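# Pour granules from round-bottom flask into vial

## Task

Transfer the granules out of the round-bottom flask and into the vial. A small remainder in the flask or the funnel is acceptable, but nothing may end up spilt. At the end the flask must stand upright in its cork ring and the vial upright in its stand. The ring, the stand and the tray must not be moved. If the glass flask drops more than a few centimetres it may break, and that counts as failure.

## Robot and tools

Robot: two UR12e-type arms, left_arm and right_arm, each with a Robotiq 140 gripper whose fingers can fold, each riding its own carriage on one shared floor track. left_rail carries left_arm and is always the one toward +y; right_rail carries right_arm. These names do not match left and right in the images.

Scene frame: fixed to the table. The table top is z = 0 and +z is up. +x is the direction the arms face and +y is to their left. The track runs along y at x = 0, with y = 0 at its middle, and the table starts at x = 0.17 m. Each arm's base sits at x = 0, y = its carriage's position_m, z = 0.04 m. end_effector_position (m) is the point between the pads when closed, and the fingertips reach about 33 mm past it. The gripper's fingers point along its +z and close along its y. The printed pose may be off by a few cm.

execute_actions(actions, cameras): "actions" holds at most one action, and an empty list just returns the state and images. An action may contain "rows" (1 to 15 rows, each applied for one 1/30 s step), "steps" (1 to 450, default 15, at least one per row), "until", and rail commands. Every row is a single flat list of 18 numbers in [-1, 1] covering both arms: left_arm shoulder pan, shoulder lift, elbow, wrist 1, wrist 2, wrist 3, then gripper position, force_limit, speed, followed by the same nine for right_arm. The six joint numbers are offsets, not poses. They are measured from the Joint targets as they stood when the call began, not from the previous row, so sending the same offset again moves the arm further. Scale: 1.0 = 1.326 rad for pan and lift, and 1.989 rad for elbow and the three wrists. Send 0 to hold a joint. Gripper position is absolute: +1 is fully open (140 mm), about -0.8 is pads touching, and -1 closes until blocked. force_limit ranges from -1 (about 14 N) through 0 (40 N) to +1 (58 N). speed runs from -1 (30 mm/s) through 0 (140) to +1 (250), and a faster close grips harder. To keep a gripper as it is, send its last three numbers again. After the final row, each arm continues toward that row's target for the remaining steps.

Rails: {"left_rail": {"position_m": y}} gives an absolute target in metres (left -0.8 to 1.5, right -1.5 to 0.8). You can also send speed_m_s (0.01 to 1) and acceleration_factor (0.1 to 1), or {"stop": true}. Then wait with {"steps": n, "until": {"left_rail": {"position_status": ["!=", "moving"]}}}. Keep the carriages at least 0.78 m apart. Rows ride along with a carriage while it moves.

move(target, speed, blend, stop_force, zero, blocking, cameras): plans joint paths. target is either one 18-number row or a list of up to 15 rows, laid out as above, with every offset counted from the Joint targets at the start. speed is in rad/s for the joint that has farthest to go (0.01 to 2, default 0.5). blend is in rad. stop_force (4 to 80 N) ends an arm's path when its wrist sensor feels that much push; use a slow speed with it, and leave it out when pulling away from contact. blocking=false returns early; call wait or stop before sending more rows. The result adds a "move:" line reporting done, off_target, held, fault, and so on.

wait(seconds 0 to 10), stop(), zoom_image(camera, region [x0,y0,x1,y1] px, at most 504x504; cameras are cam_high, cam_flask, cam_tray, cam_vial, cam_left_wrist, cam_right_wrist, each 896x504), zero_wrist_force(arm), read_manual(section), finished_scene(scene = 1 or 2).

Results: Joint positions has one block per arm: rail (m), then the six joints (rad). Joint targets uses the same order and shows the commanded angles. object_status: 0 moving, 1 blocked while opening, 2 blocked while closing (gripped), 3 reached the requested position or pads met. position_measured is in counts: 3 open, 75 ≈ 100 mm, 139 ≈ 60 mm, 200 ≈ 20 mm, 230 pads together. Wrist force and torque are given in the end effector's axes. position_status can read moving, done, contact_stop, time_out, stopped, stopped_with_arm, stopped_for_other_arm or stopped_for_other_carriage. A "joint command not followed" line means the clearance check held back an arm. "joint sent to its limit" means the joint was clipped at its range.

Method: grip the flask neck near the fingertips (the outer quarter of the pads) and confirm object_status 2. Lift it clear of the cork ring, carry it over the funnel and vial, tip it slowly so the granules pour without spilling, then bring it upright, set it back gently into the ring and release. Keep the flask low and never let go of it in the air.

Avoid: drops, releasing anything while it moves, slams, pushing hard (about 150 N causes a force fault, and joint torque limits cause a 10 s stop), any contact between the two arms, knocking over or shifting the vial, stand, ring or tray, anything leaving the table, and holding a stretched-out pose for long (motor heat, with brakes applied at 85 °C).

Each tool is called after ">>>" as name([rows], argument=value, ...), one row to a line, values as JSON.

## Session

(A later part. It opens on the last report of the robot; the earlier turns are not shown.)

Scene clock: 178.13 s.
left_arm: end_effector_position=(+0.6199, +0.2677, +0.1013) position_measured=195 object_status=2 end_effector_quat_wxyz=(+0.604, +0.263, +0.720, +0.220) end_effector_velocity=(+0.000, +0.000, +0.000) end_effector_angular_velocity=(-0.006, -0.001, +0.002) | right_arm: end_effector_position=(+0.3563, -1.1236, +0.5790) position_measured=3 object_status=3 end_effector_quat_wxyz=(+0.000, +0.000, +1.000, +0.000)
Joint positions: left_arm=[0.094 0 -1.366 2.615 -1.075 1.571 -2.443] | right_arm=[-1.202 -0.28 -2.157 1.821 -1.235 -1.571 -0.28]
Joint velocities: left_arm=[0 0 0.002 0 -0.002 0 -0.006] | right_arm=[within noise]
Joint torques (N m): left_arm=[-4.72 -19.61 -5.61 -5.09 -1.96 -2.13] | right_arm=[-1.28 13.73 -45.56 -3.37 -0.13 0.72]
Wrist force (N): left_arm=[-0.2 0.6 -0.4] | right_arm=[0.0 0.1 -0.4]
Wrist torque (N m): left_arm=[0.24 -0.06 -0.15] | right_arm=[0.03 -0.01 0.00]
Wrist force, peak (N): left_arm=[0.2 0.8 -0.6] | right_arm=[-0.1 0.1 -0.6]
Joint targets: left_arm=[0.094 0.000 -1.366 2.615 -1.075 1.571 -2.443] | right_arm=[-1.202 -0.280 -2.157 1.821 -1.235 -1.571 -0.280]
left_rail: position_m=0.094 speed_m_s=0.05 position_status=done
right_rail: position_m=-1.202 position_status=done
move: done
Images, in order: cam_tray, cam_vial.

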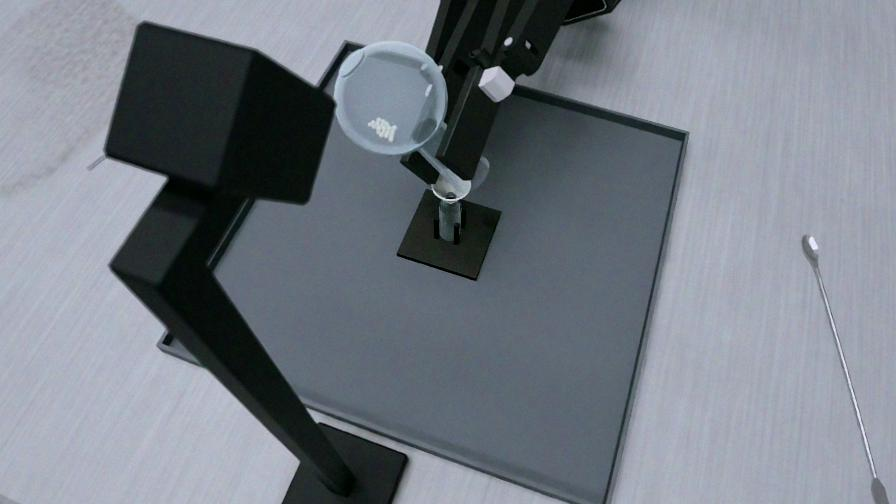

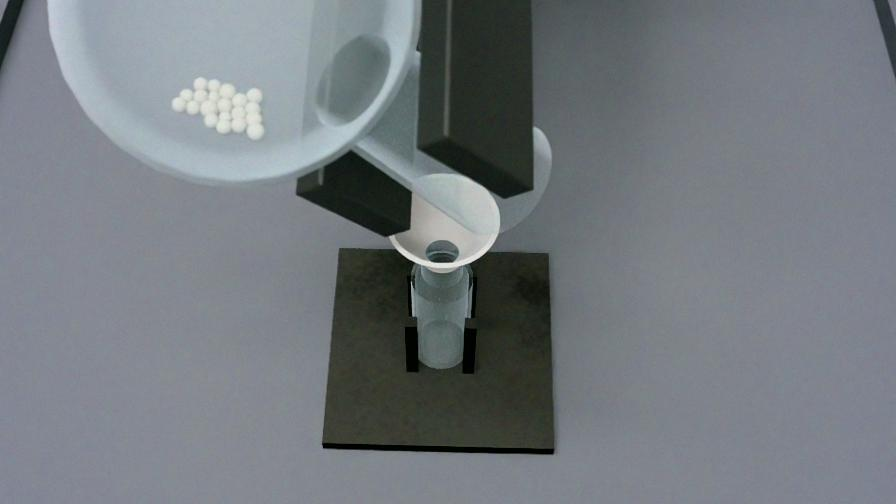

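>>> move(target=[0,0.0087,-0.0029,-0.0029,0,0,-1,-0.1,-1,0,0,0,0,0,0,1,1,1], speed=0.05, cameras=["cam_vial","cam_tray"])

>>> zoom_image(camera="cam_vial", region=[340, 90, 600, 300])

>>> zoom_image(camera="cam_tray", region=[390, 120, 520, 250])

Scene clock: 213.43 s.
left_arm: end_effector_position=(+0.6236, +0.2677, +0.0988) position_measured=195 object_status=2 end_effector_quat_wxyz=(+0.604, +0.262, +0.720, +0.220) | right_arm: end_effector_position=(+0.3563, -1.1236, +0.5790) position_measured=3 object_status=3 end_effector_quat_wxyz=(+0.000, +0.000, +1.000, +0.000)
Joint positions: left_arm=[0.094 0 -1.355 2.61 -1.081 1.571 -2.443] | right_arm=[-1.202 -0.281 -2.157 1.821 -1.235 -1.571 -0.281]
Joint torques (N m): left_arm=[-4.39 -27.89 -28.55 -4.15 -1.54 -1.64] | right_arm=[-2.47 14.38 -45.07 -3.4 -0.28 0.7]
Wrist force (N): left_arm=[0.2 0.9 -0.5] | right_arm=[-0.2 0.0 -0.2]
Wrist torque (N m): left_arm=[0.29 -0.14 -0.14] | right_arm=[-0.01 0.04 0.00]
Wrist force, peak (N): left_arm=[0.0 1.1 -0.9] | right_arm=[0.0 0.7 -0.3]
Joint targets: left_arm=[0.094 0.000 -1.354 2.610 -1.081 1.571 -2.443] | right_arm=[-1.202 -0.280 -2.157 1.821 -1.235 -1.571 -0.280]
left_rail: position_m=0.094 speed_m_s=0.05 position_status=done
right_rail: position_m=-1.202 position_status=done
move: done
Images, in order: cam_tray, cam_vial.

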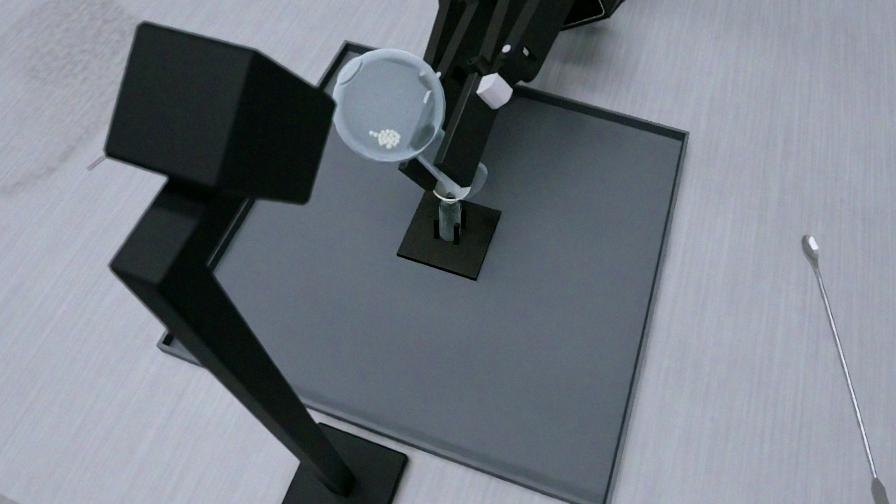

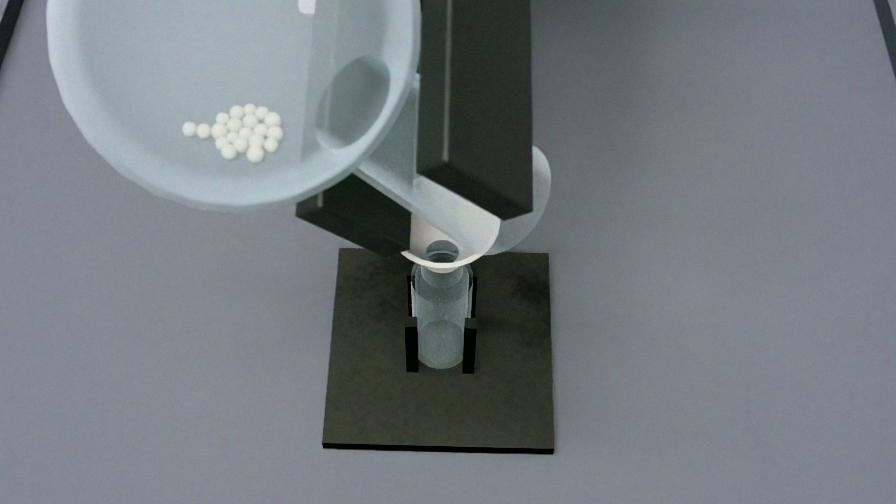

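Scaled by 1.938 from the camera's 896x504 image, which has a finer 1280x720 frame.

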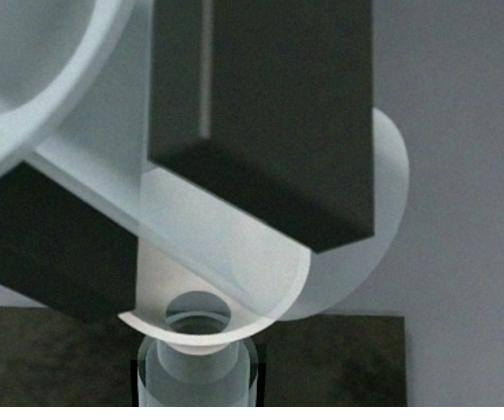

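Scaled by 3.877 from the camera's 896x504 image, which has a finer 1280x720 frame.

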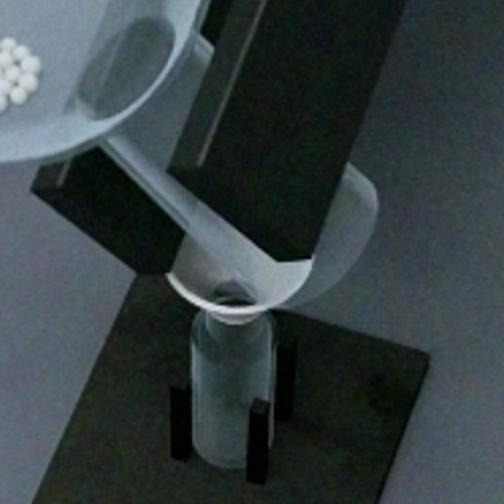

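>>> move(target=[0,0,0,0,0,-0.3353,-1,-0.1,-1,0,0,0,0,0,0,1,1,1], speed=1.8, cameras=["cam_vial","cam_tray"])

>>> zoom_image(camera="cam_vial", region=[300, 90, 600, 390])

>>> zoom_image(camera="cam_tray", region=[390, 120, 520, 250])

Scene clock: 221.77 s.
left_arm: end_effector_position=(+0.6237, +0.2677, +0.0987) position_measured=195 object_status=2 end_effector_quat_wxyz=(+0.643, +0.013, +0.766, +0.010) | right_arm: end_effector_position=(+0.3563, -1.1236, +0.5790) position_measured=3 object_status=3 end_effector_quat_wxyz=(+0.000, +0.000, +1.000, +0.000)
Joint positions: left_arm=[0.094 0 -1.354 2.61 -1.081 1.571 -3.11] | right_arm=[-1.202 -0.28 -2.157 1.821 -1.235 -1.571 -0.281]
Joint torques (N m): left_arm=[-4.53 -26.35 -15.51 -3.05 -1.49 -2.32] | right_arm=[-0.1 13.72 -45.58 -3.39 -0.4 0.97]
Wrist force (N): left_arm=[-0.3 0.2 -0.9] | right_arm=[0.1 0.1 -0.2]
Wrist torque (N m): left_arm=[0.02 -0.16 -0.18] | right_arm=[0.02 -0.01 0.00]
Wrist force, peak (N): left_arm=[-0.2 0.1 -1.4] | right_arm=[-0.2 -0.1 -0.7]
Joint targets: left_arm=[0.094 0.000 -1.354 2.610 -1.081 1.571 -3.110] | right_arm=[-1.202 -0.280 -2.157 1.821 -1.235 -1.571 -0.280]
left_rail: position_m=0.094 speed_m_s=0.05 position_status=done
right_rail: position_m=-1.202 position_status=done
move: done
Images, in order: cam_tray, cam_vial.

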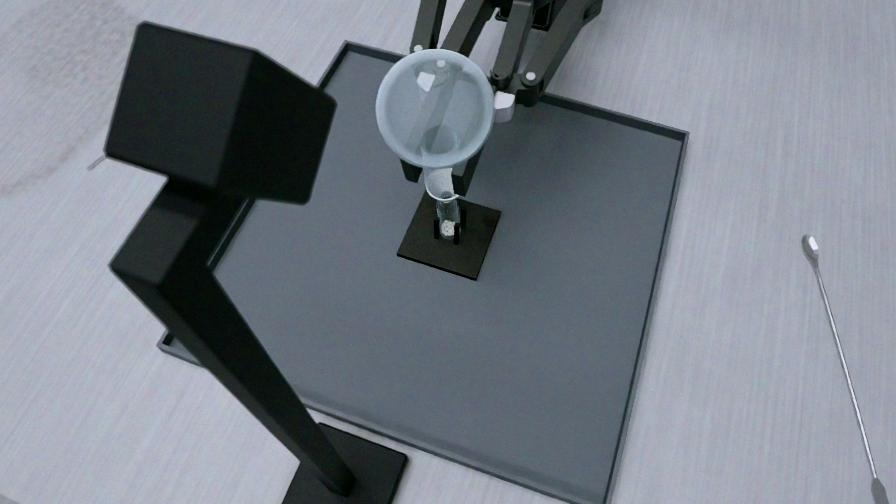

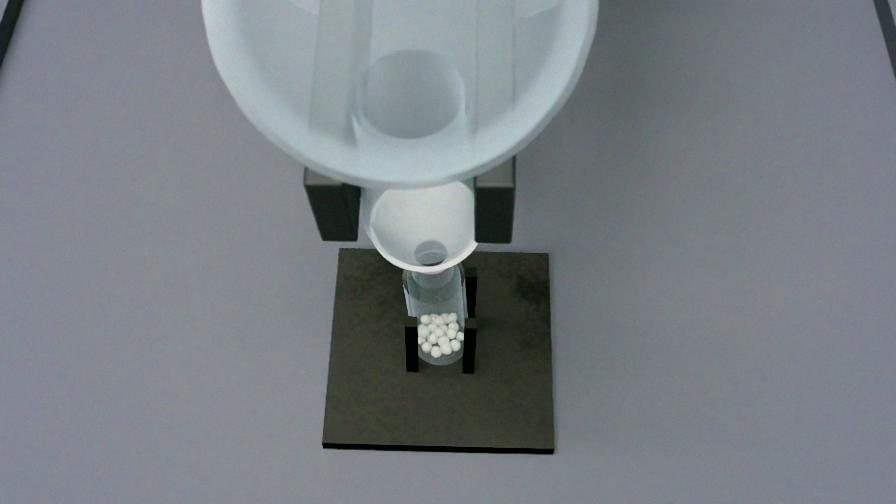

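Scaled by 1.680 from the camera's 896x504 image, which has a finer 1280x720 frame.

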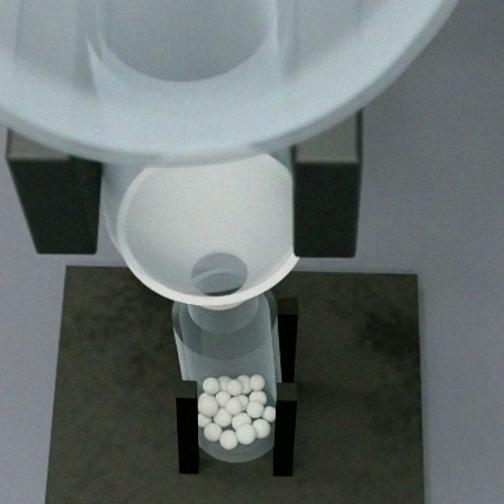

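Scaled by 3.877 from the camera's 896x504 image, which has a finer 1280x720 frame.

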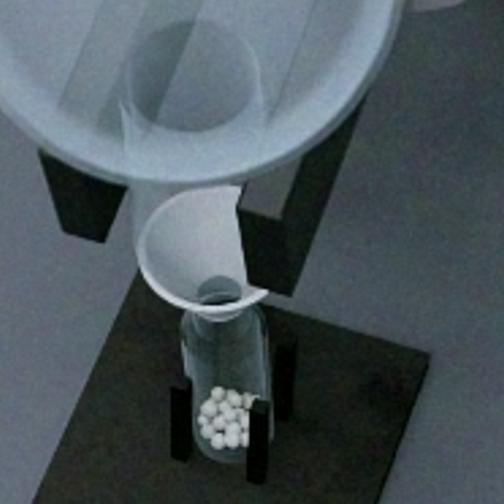

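>>> execute_actions([
  {"left_rail":{"position_m":0.097,"speed_m_s":0.02},"steps":60,"until":{"left_rail":{"position_status":["!=","moving"]}}},
], cameras=["cam_vial"])

>>> zoom_image(camera="cam_vial", region=[300, 90, 600, 390])

Scene clock: 230.53 s.
left_arm: end_effector_position=(+0.6237, +0.2706, +0.0987) position_measured=195 object_status=2 end_effector_quat_wxyz=(+0.643, +0.012, +0.766, +0.010) | right_arm: end_effector_position=(+0.3563, -1.1236, +0.5790) position_measured=3 object_status=3 end_effector_quat_wxyz=(+0.000, +0.000, +1.000, +0.000)
Joint positions: left_arm=[0.097 0 -1.354 2.61 -1.081 1.571 -3.11] | right_arm=[-1.202 -0.281 -2.157 1.821 -1.235 -1.571 -0.281]
Joint torques (N m): left_arm=[-4.36 -26.79 -6.92 -1.93 -1.53 -2.05] | right_arm=[-1.45 11.53 -45.88 -3.36 -0.45 0.91]
Wrist force (N): left_arm=[-0.2 0.2 -1.2] | right_arm=[-0.2 -0.2 -0.2]
Wrist torque (N m): left_arm=[0.04 -0.15 -0.18] | right_arm=[-0.05 0.05 0.00]
Wrist force, peak (N): left_arm=[-0.2 1.1 -1.2] | right_arm=[0.1 0.2 -0.6]
Joint targets: left_arm=[0.097 0.000 -1.354 2.610 -1.081 1.571 -3.110] | right_arm=[-1.202 -0.280 -2.157 1.821 -1.235 -1.571 -0.280]
Tool commands: left_gripper/position=-1.0 left_gripper/force_limit=-0.1 left_gripper/speed=-1.0 right_gripper/position=+1.0 right_gripper/force_limit=+1.0 right_gripper/speed=+1.0
left_rail: position_m=0.097 speed_m_s=0.02 position_status=done
right_rail: position_m=-1.202 position_status=done
Images, in order: cam_vial.

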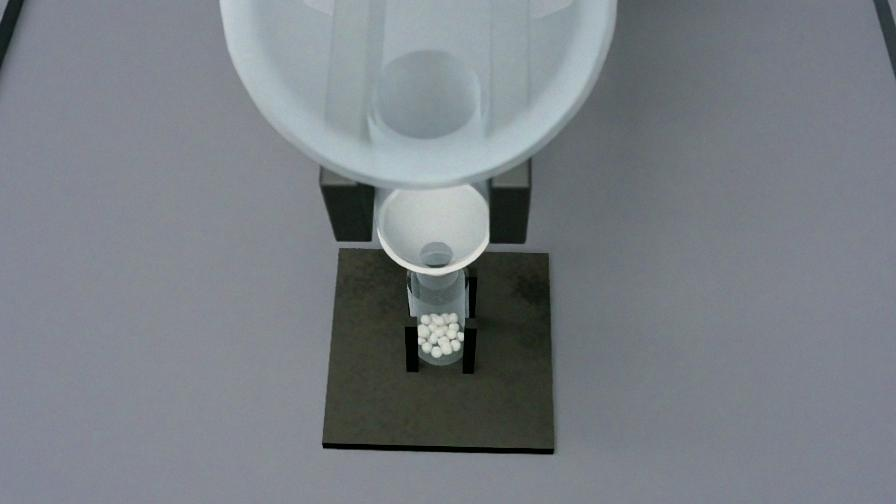

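Scaled by 1.680 from the camera's 896x504 image, which has a finer 1280x720 frame.

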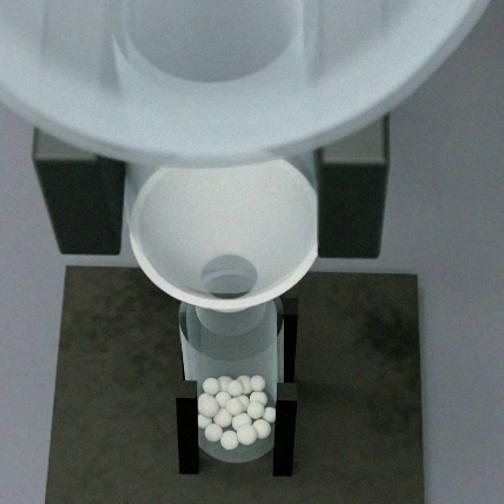

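>>> execute_actions([
  {"left_rail":{"position_m":0.0990,"speed_m_s":0.02},"steps":60,"until":{"left_rail":{"position_status":["!=","moving"]}}},
], cameras=["cam_vial"])

>>> zoom_image(camera="cam_vial", region=[300, 90, 600, 390])

Scene clock: 234.50 s.
left_arm: end_effector_position=(+0.6237, +0.2728, +0.0987) position_measured=195 object_status=2 end_effector_quat_wxyz=(+0.643, +0.012, +0.766, +0.010) | right_arm: end_effector_position=(+0.3563, -1.1236, +0.5790) position_measured=3 object_status=3 end_effector_quat_wxyz=(+0.000, +0.000, +1.000, +0.000)
Joint positions: left_arm=[0.099 0 -1.354 2.61 -1.081 1.571 -3.11] | right_arm=[-1.202 -0.281 -2.157 1.821 -1.235 -1.571 -0.281]
Joint torques (N m): left_arm=[-3.3 -24.74 -7.31 -1.55 -1.33 -2.06] | right_arm=[-3.99 13.09 -45.9 -3.46 -0.1 1.02]
Wrist force (N): left_arm=[-0.1 0.3 -1.0] | right_arm=[0.0 0.1 0.0]
Wrist torque (N m): left_arm=[0.04 -0.18 -0.18] | right_arm=[0.01 0.00 0.00]
Wrist force, peak (N): left_arm=[-0.1 1.2 -1.3] | right_arm=[0.1 0.3 -0.5]
Joint targets: left_arm=[0.099 0.000 -1.354 2.610 -1.081 1.571 -3.110] | right_arm=[-1.202 -0.280 -2.157 1.821 -1.235 -1.571 -0.280]
Tool commands: left_gripper/position=-1.0 left_gripper/force_limit=-0.1 left_gripper/speed=-1.0 right_gripper/position=+1.0 right_gripper/force_limit=+1.0 right_gripper/speed=+1.0
left_rail: position_m=0.099 speed_m_s=0.02 position_status=done
right_rail: position_m=-1.202 position_status=done
Images, in order: cam_vial.

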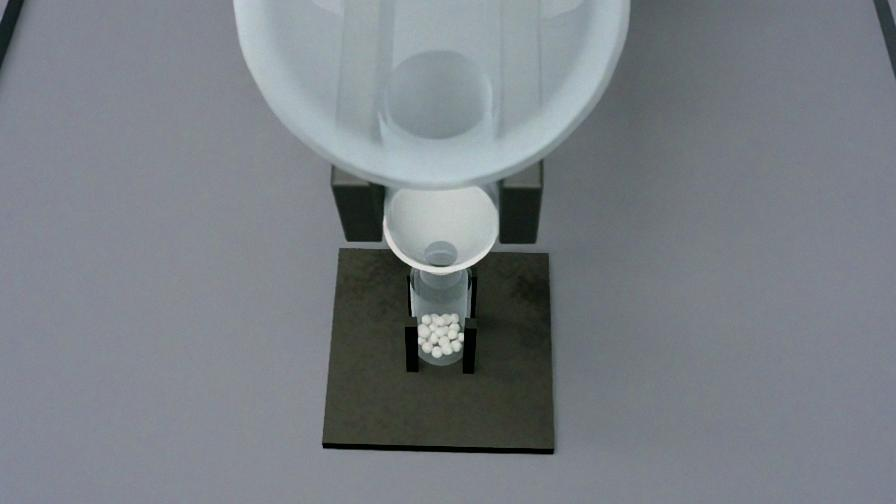

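Scaled by 1.680 from the camera's 896x504 image, which has a finer 1280x720 frame.

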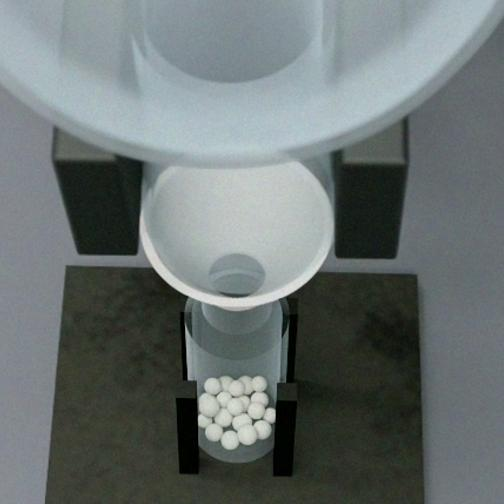

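>>> move(target=[0,-0.0707,-0.0063,0.0534,0,0,-1,-0.1,-1,0,0,0,0,0,0,1,1,1], speed=0.05, cameras=["cam_vial"])

>>> zoom_image(camera="cam_vial", region=[300, 90, 600, 390])

Scene clock: 244.33 s.
left_arm: end_effector_position=(+0.6237, +0.2727, +0.1301) position_measured=195 object_status=2 end_effector_quat_wxyz=(+0.643, +0.012, +0.766, +0.010) | right_arm: end_effector_position=(+0.3563, -1.1236, +0.5790) position_measured=3 object_status=3 end_effector_quat_wxyz=(+0.000, +0.000, +1.000, +0.000)
Joint positions: left_arm=[0.099 0 -1.448 2.597 -0.975 1.571 -3.11] | right_arm=[-1.202 -0.281 -2.157 1.821 -1.235 -1.571 -0.28]
Joint torques (N m): left_arm=[-2.71 -49.29 -30.13 0.04 -1.24 -1.84] | right_arm=[-3.19 11.95 -45.16 -3.64 0.05 0.7]
Wrist force (N): left_arm=[0.2 0.7 -1.0] | right_arm=[-0.2 0.2 -0.3]
Wrist torque (N m): left_arm=[0.16 -0.21 -0.18] | right_arm=[0.05 0.05 0.00]
Wrist force, peak (N): left_arm=[-0.1 0.4 -1.6] | right_arm=[0.3 0.1 -0.6]
Joint targets: left_arm=[0.099 0.000 -1.448 2.597 -0.975 1.571 -3.110] | right_arm=[-1.202 -0.280 -2.157 1.821 -1.235 -1.571 -0.280]
left_rail: position_m=0.099 speed_m_s=0.02 position_status=done
right_rail: position_m=-1.202 position_status=done
move: done
Images, in order: cam_vial.

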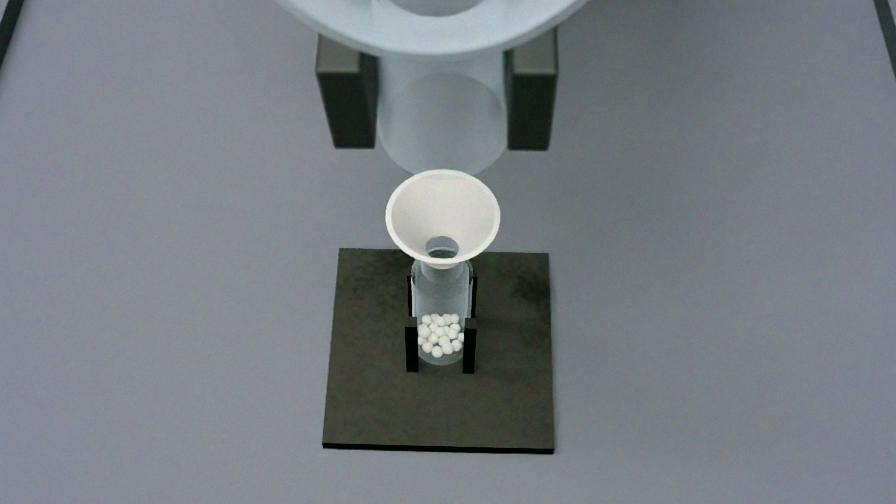

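Scaled by 1.680 from the camera's 896x504 image, which has a finer 1280x720 frame.

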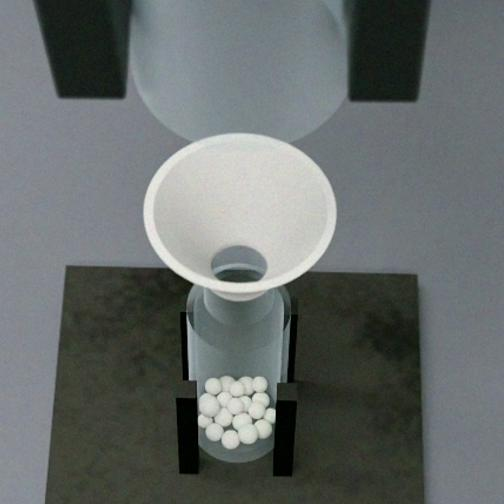

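>>> move([
  [0,-0.1496,-0.0217,0.1214,0,0,-1,-0.1,-1,0,0,0,0,0,0,1,1,1],
  [0,-0.2548,-0.0284,0.1980,0,1.5636,-1,-0.1,-1,0,0,0,0,0,0,1,1,1],
], speed=[0.3,1.0], blend=0.05, cameras=["cam_vial","cam_tray","cam_left_wrist"])

>>> zoom_image(camera="cam_tray", region=[330, 60, 590, 320])

>>> execute_actions([
  {"left_rail":{"position_m":0.72,"speed_m_s":0.5,"acceleration_factor":0.5},"steps":150,"until":{"left_rail":{"position_status":["!=","moving"]}}},
], cameras=["cam_flask","cam_left_wrist"])

every number of target 2 of 2 must lie in its column's range; nothing of the call was run
Scene clock: 254.17 s.
left_arm: end_effector_position=(+0.6237, +0.2727, +0.1303) position_measured=195 object_status=2 end_effector_quat_wxyz=(+0.643, +0.012, +0.766, +0.010) | right_arm: end_effector_position=(+0.3563, -1.1236, +0.5790) position_measured=3 object_status=3 end_effector_quat_wxyz=(+0.000, +0.000, +1.000, +0.000)
Joint positions: left_arm=[0.099 0 -1.448 2.597 -0.975 1.571 -3.11] | right_arm=[-1.202 -0.28 -2.157 1.821 -1.235 -1.571 -0.28]
Joint torques (N m): left_arm=[-2.69 -44.92 -21.31 -1.55 -1.17 -1.89] | right_arm=[-5.29 13.29 -47.29 -3.43 -0.37 0.89]
Wrist force (N): left_arm=[0.3 0.9 -1.2] | right_arm=[-0.2 0.1 -0.2]
Wrist torque (N m): left_arm=[0.22 -0.22 -0.17] | right_arm=[0.03 0.03 0.00]
Wrist force, peak (N): left_arm=[0.3 1.2 -1.4] | right_arm=[-0.4 -0.1 -0.5]
Joint targets: left_arm=[0.099 0.000 -1.448 2.597 -0.975 1.571 -3.110] | right_arm=[-1.202 -0.280 -2.157 1.821 -1.235 -1.571 -0.280]
Tool commands: left_gripper/position=-1.0 left_gripper/force_limit=-0.1 left_gripper/speed=-1.0 right_gripper/position=+1.0 right_gripper/force_limit=+1.0 right_gripper/speed=+1.0
left_rail: position_m=0.099 speed_m_s=0.02 position_status=done
right_rail: position_m=-1.202 position_status=done

This scene's latest camera images include none from cam_tray. They are from: cam_vial. cam_tray's image comes with the result of a call that names it in "cameras".

Scene clock: 257.00 s.
left_arm: end_effector_position=(+0.6237, +0.8936, +0.1303) position_measured=195 object_status=2 end_effector_quat_wxyz=(+0.643, +0.012, +0.766, +0.010) end_effector_velocity=(+0.001, +0.001, +0.001) end_effector_angular_velocity=(+0.001, -0.002, +0.000) | right_arm: end_effector_position=(+0.3563, -1.1236, +0.5790) position_measured=3 object_status=3 end_effector_quat_wxyz=(+0.000, +0.000, +1.000, +0.000)
Joint positions: left_arm=[0.72 0 -1.448 2.597 -0.975 1.571 -3.11] | right_arm=[-1.202 -0.281 -2.157 1.821 -1.235 -1.571 -0.281]
Joint velocities: left_arm=[0.001 0.001 0 -0.001 -0.001 0 0.001] | right_arm=[within noise]
Joint torques (N m): left_arm=[-2.94 -45.27 -13.08 -2.61 -1.23 -1.81] | right_arm=[-4.16 11.66 -46.67 -3.52 -0.64 0.61]
Wrist force (N): left_arm=[0.2 0.7 -0.9] | right_arm=[0.0 0.1 -0.2]
Wrist torque (N m): left_arm=[0.16 -0.20 -0.18] | right_arm=[0.02 -0.01 0.01]
Wrist force, peak (N): left_arm=[0.4 1.6 -1.4] | right_arm=[0.1 0.1 -0.7]
Joint targets: left_arm=[0.720 0.000 -1.448 2.597 -0.975 1.571 -3.110] | right_arm=[-1.202 -0.280 -2.157 1.821 -1.235 -1.571 -0.280]
Tool commands: left_gripper/position=-1.0 left_gripper/force_limit=-0.1 left_gripper/speed=-1.0 right_gripper/position=+1.0 right_gripper/force_limit=+1.0 right_gripper/speed=+1.0
left_rail: position_m=0.720 speed_m_s=0.50 position_status=done
right_rail: position_m=-1.202 position_status=done
Images, in order: cam_flask, cam_left_wrist.

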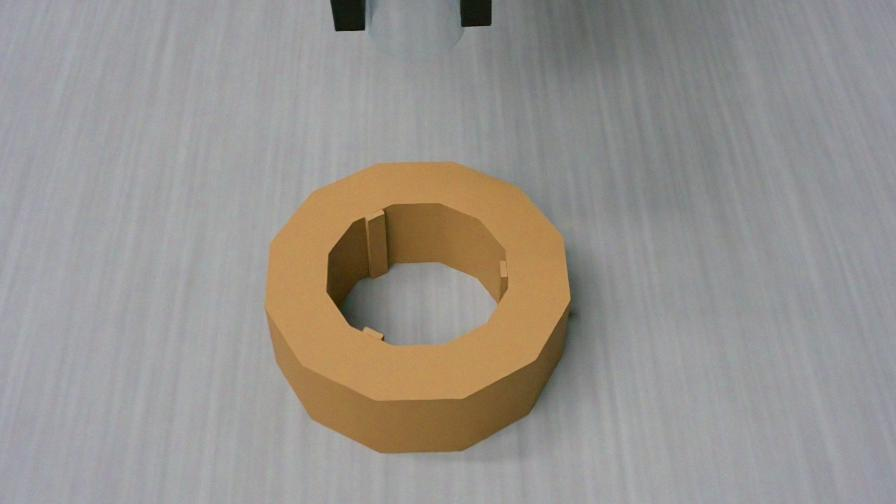

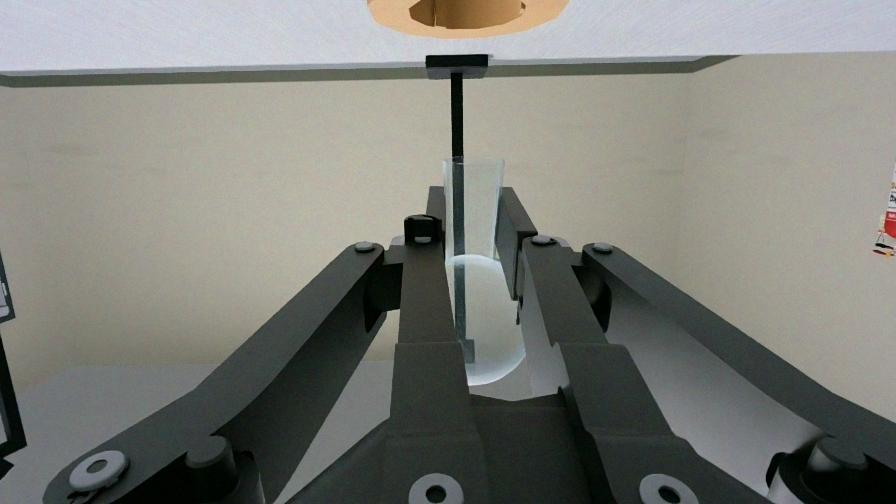

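>>> move([
  [0,-0.2548,-0.0284,0.1980,0,0.6,-1,-0.1,-1,0,0,0,0,0,0,1,1,1],
], speed=0.9, cameras=[])

>>> move(target=[0,0,0,0,0,0.9636,-1,-0.1,-1,0,0,0,0,0,0,1,1,1], speed=0.9, cameras=["cam_vial","cam_tray","cam_left_wrist","cam_flask"])

>>> zoom_image(camera="cam_tray", region=[330, 60, 590, 320])

Scene clock: 268.03 s.
Wrist force, peak (N): left_arm=[1.2 0.6 -1.3] | right_arm=[-0.4 0.1 -0.8]
left_rail: position_m=0.720 speed_m_s=0.50 position_status=done
right_rail: position_m=-1.202 position_status=done
move: done

Scene clock: 271.03 s.
left_arm: end_effector_position=(+0.6004, +0.8937, +0.2508) position_measured=195 object_status=2 end_effector_quat_wxyz=(+0.001, +0.766, +0.000, +0.643) | right_arm: end_effector_position=(+0.3563, -1.1236, +0.5790) position_measured=3 object_status=3 end_effector_quat_wxyz=(+0.000, +0.000, +1.000, +0.000)
Joint positions: left_arm=[0.72 0 -1.786 2.541 -0.581 1.571 -0.001] | right_arm=[-1.202 -0.28 -2.157 1.821 -1.235 -1.571 -0.281]
Joint torques (N m): left_arm=[-1.8 -29.95 -38.37 -1.97 -1.13 3.43] | right_arm=[-1.51 12.42 -45.51 -3.31 -0.61 1.28]
Wrist force (N): left_arm=[-1.5 -0.5 0.1] | right_arm=[-0.1 0.1 -0.2]
Wrist torque (N m): left_arm=[0.12 0.15 -0.07] | right_arm=[0.03 0.01 0.00]
Wrist force, peak (N): left_arm=[-2.0 -0.7 0.2] | right_arm=[-0.1 0.6 -0.4]
Joint targets: left_arm=[0.720 0.000 -1.786 2.541 -0.581 1.571 0.000] | right_arm=[-1.202 -0.280 -2.157 1.821 -1.235 -1.571 -0.280]
left_rail: position_m=0.720 speed_m_s=0.50 position_status=done
right_rail: position_m=-1.202 position_status=done
move: done
Images, in order: cam_flask, cam_tray, cam_vial, cam_left_wrist.

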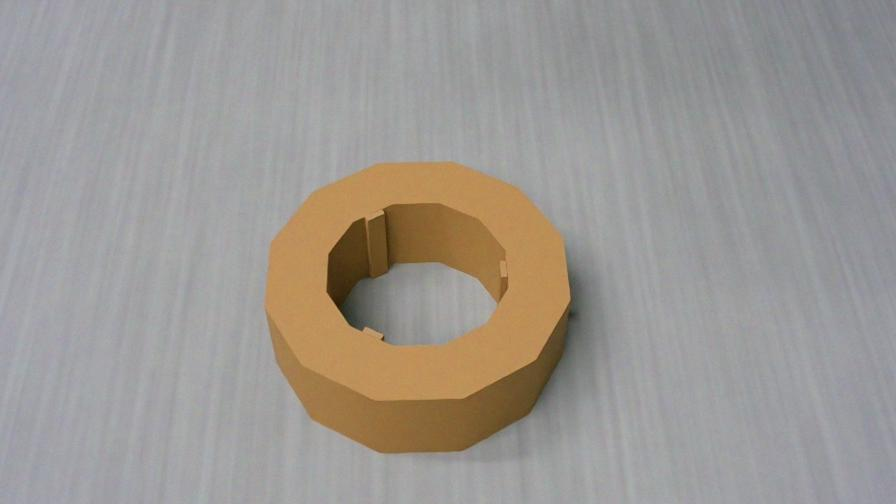

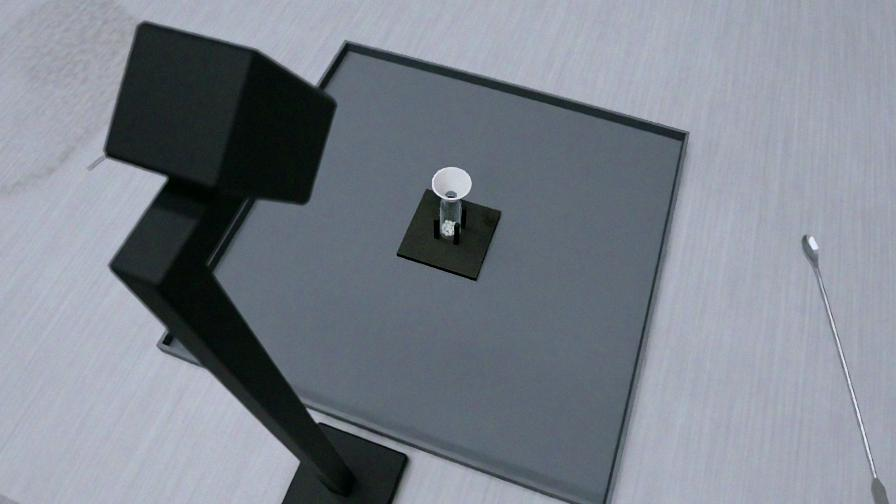

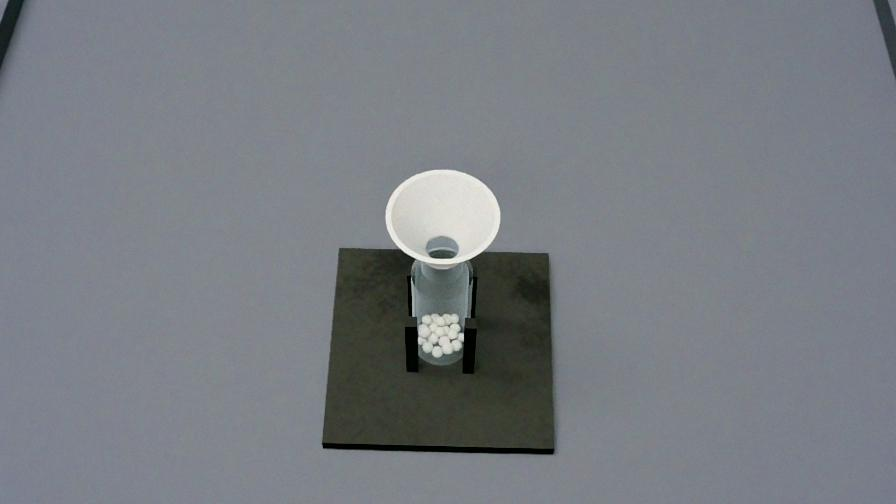

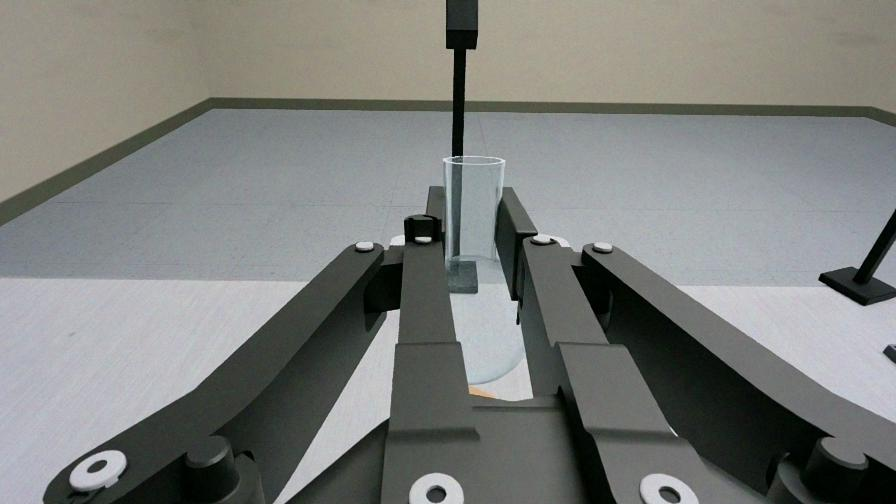

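Scaled by 1.938 from the camera's 896x504 image, which has a finer 1280x720 frame.

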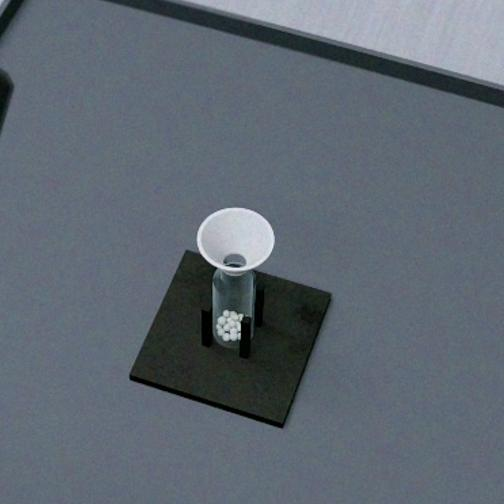

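>>> move([
  [0,0.4229,0.0425,-0.4383,0,0,-1,-0.1,-1,0,0,0,0,0,0,1,1,1],
  [0,0.5098,0.0422,-0.4957,0,0,-1,-0.1,-1,0,0,0,0,0,0,1,1,1],
], speed=[0.3,0.06], cameras=["cam_flask","cam_left_wrist"])

Scene clock: 282.00 s.
left_arm: end_effector_position=(+0.6511, +0.8937, +0.0971) position_measured=195 object_status=2 end_effector_quat_wxyz=(+0.001, +0.688, +0.000, +0.725) | right_arm: end_effector_position=(+0.3563, -1.1236, +0.5790) position_measured=3 object_status=3 end_effector_quat_wxyz=(+0.000, +0.000, +1.000, +0.000)
Joint positions: left_arm=[0.72 0 -1.11 2.625 -1.567 1.571 0] | right_arm=[-1.202 -0.281 -2.157 1.821 -1.235 -1.571 -0.281]
Joint torques (N m): left_arm=[-2.98 -34.68 -14.49 -5.59 -1.11 2.88] | right_arm=[0.28 9.35 -46.58 -3.76 -0.62 1.15]
Wrist force (N): left_arm=[-1.3 -0.6 0.6] | right_arm=[-0.2 -0.1 0.0]
Wrist torque (N m): left_arm=[0.10 0.27 -0.10] | right_arm=[-0.02 0.03 0.00]
Wrist force, peak (N): left_arm=[-3.0 -0.6 0.1] | right_arm=[-0.1 0.2 -0.7]
Joint targets: left_arm=[0.720 0.000 -1.110 2.625 -1.567 1.571 0.000] | right_arm=[-1.202 -0.280 -2.157 1.821 -1.235 -1.571 -0.280]
left_rail: position_m=0.720 speed_m_s=0.50 position_status=done
right_rail: position_m=-1.202 position_status=done
move: done
Images, in order: cam_flask, cam_left_wrist.

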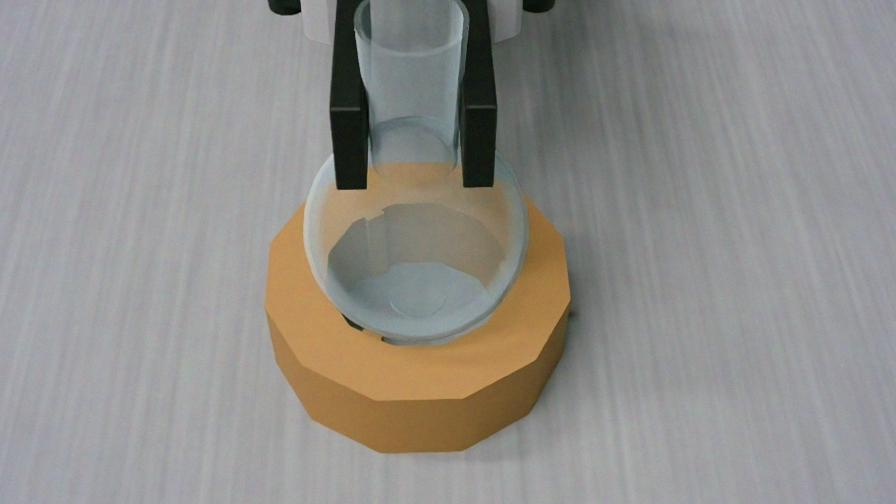

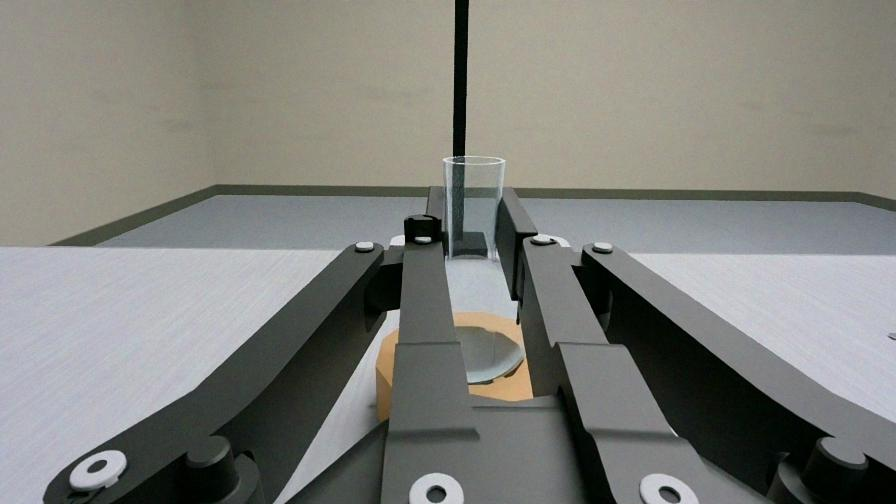

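>>> move(target=[0,0.0050,-0.0002,-0.0031,0,0,-1,-0.1,-1,0,0,0,0,0,0,1,1,1], speed=0.01, stop_force=4, cameras=["cam_flask"])

Scene clock: 286.40 s.
left_arm: end_effector_position=(+0.6510, +0.8937, +0.0964) position_measured=195 object_status=2 end_effector_quat_wxyz=(+0.001, +0.688, +0.000, +0.725) | right_arm: end_effector_position=(+0.3563, -1.1236, +0.5790) position_measured=3 object_status=3 end_effector_quat_wxyz=(+0.000, +0.000, +1.000, +0.000)
Joint positions: left_arm=[0.72 0 -1.108 2.624 -1.569 1.571 0] | right_arm=[-1.202 -0.28 -2.157 1.821 -1.235 -1.571 -0.28]
Joint torques (N m): left_arm=[-0.97 -56.88 -3.89 -0.17 -0.92 2.73] | right_arm=[-2.32 9.5 -46.88 -3.25 -0.58 0.84]
Wrist force (N): left_arm=[3.3 -0.4 0.2] | right_arm=[-0.1 0.0 -0.3]
Wrist torque (N m): left_arm=[0.16 0.30 -0.11] | right_arm=[0.00 0.03 0.00]
Wrist force, peak (N): left_arm=[4.5 -0.8 0.2] | right_arm=[-0.3 0.4 -0.6]
Joint targets: left_arm=[0.720 0.000 -1.108 2.625 -1.569 1.571 0.000] | right_arm=[-1.202 -0.280 -2.157 1.821 -1.235 -1.571 -0.280]
left_rail: position_m=0.720 speed_m_s=0.50 position_status=done
right_rail: position_m=-1.202 position_status=done
move: contact (left_arm)
Images, in order: cam_flask.

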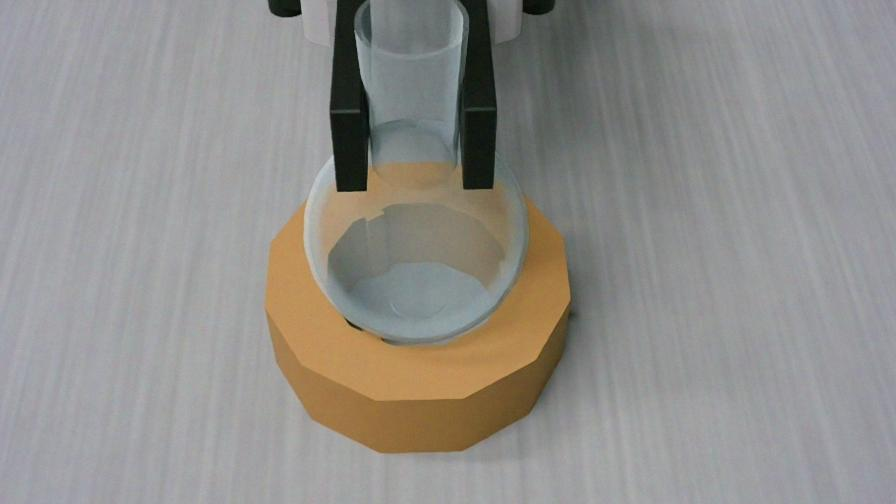

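>>> execute_actions([
  {"rows":[[0,0,0,0,0,0,0.1,-0.1,-1,0,0,0,0,0,0,1,1,1]],"steps":75},
], cameras=["cam_flask"])

Scene clock: 292.57 s.
left_arm: end_effector_position=(+0.6510, +0.8937, +0.0964) position_measured=117 object_status=3 end_effector_quat_wxyz=(+0.001, +0.688, +0.000, +0.725) | right_arm: end_effector_position=(+0.3563, -1.1236, +0.5790) position_measured=3 object_status=3 end_effector_quat_wxyz=(+0.000, +0.000, +1.000, +0.000)
Joint positions: left_arm=[0.72 0 -1.108 2.625 -1.569 1.571 0] | right_arm=[-1.202 -0.281 -2.157 1.821 -1.235 -1.571 -0.28]
Joint torques (N m): left_arm=[-1.96 -56.3 1.16 -2.95 -0.74 2.7] | right_arm=[-1.88 13.74 -45.81 -4.06 -0.75 1.39]
Wrist force (N): left_arm=[-1.9 -0.9 0.2] | right_arm=[0.2 0.1 -0.3]
Wrist torque (N m): left_arm=[0.02 0.29 -0.10] | right_arm=[0.02 -0.04 0.00]
Wrist force, peak (N): left_arm=[3.7 -0.6 0.3] | right_arm=[-0.3 0.6 -0.5]
Joint targets: left_arm=[0.720 0.000 -1.108 2.625 -1.569 1.571 0.000] | right_arm=[-1.202 -0.280 -2.157 1.821 -1.235 -1.571 -0.280]
left_rail: position_m=0.720 speed_m_s=0.50 position_status=done
right_rail: position_m=-1.202 position_status=done
Images, in order: cam_flask.

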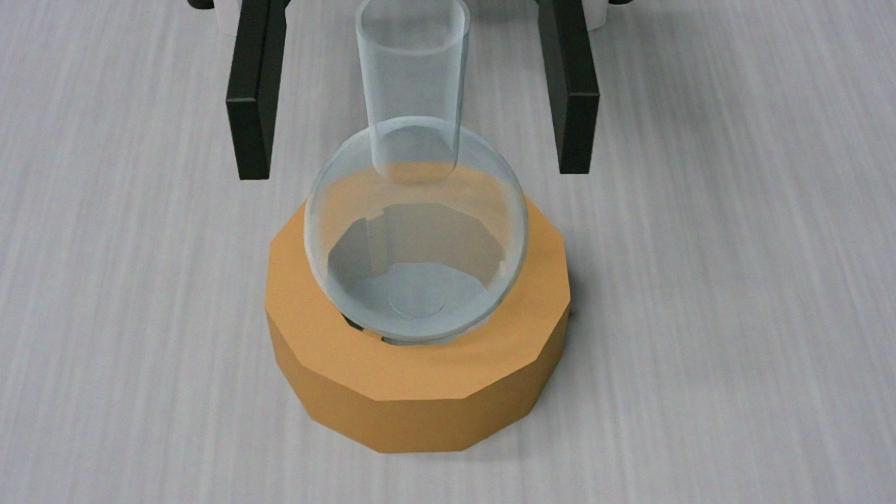

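>>> move(target=[0,0.0015,0.0714,-0.0719,0,0,0.1,-0.1,-1,0,0,0,0,0,0,1,1,1], speed=0.15, cameras=["cam_flask","cam_vial"])

>>> zoom_image(camera="cam_flask", region=[200, 0, 640, 480])

Scene clock: 298.10 s.
left_arm: end_effector_position=(+0.5700, +0.8937, +0.0969) position_measured=117 object_status=3 end_effector_quat_wxyz=(+0.001, +0.689, +0.000, +0.725) end_effector_velocity=(-0.003, +0.000, +0.000) end_effector_angular_velocity=(+0.000, +0.001, +0.000) | right_arm: end_effector_position=(+0.3563, -1.1236, +0.5790) position_measured=3 object_status=3 end_effector_quat_wxyz=(+0.000, +0.000, +1.000, +0.000)
Joint positions: left_arm=[0.72 0 -1.106 2.766 -1.711 1.571 0] | right_arm=[-1.202 -0.281 -2.157 1.821 -1.235 -1.571 -0.281]
Joint velocities: left_arm=[0 0 0 0.005 -0.004 0 0] | right_arm=[within noise]
Joint torques (N m): left_arm=[-2.57 -27.29 12.25 -5.11 -1.02 2.87] | right_arm=[-5.46 12.44 -46.91 -3.7 -0.71 1.29]
Wrist force (N): left_arm=[-1.7 -0.5 0.1] | right_arm=[-0.2 -0.1 -0.1]
Wrist torque (N m): left_arm=[0.12 0.24 -0.11] | right_arm=[-0.03 0.05 0.00]
Wrist force, peak (N): left_arm=[-1.7 -0.8 1.4] | right_arm=[0.0 0.5 -0.5]
Joint targets: left_arm=[0.720 0.000 -1.106 2.767 -1.712 1.571 0.000] | right_arm=[-1.202 -0.280 -2.157 1.821 -1.235 -1.571 -0.280]
left_rail: position_m=0.720 speed_m_s=0.50 position_status=done
right_rail: position_m=-1.202 position_status=done
move: done
Images, in order: cam_flask, cam_vial.

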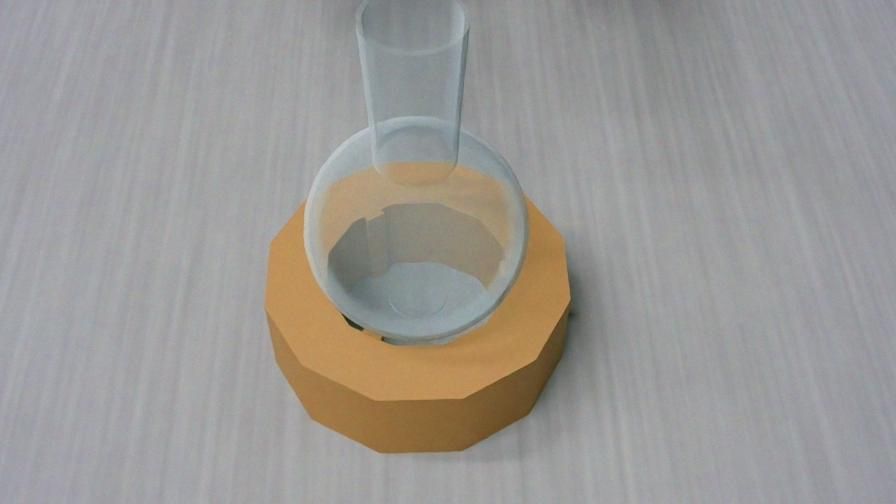

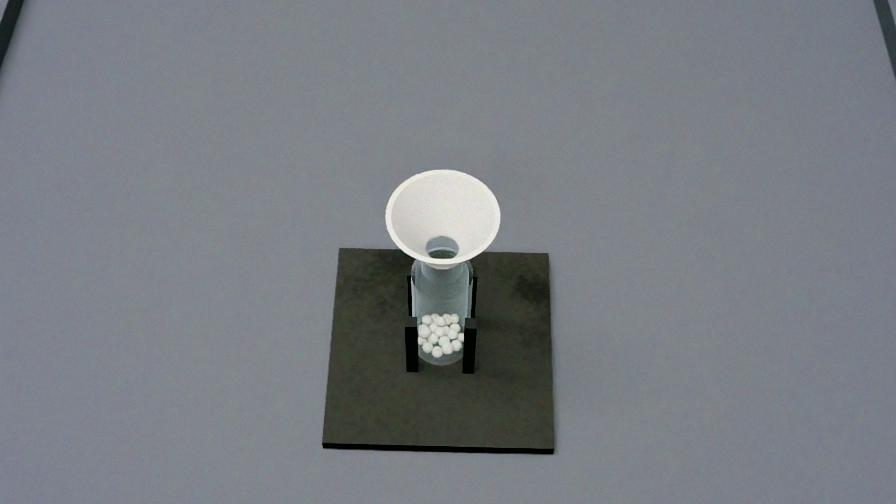

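Scaled by 1.050 from the camera's 896x504 image, which has a finer 1280x720 frame.

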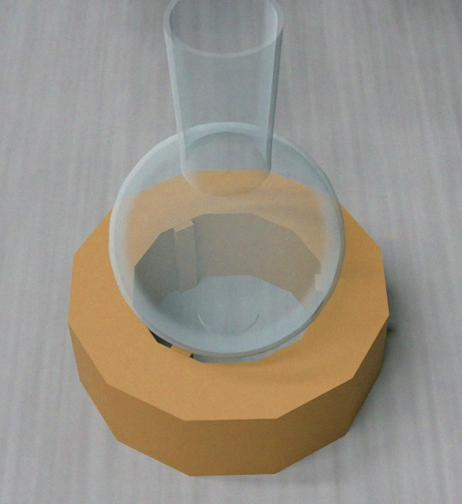

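>>> finished_scene(scene=2)

The scene is finished: the task was done.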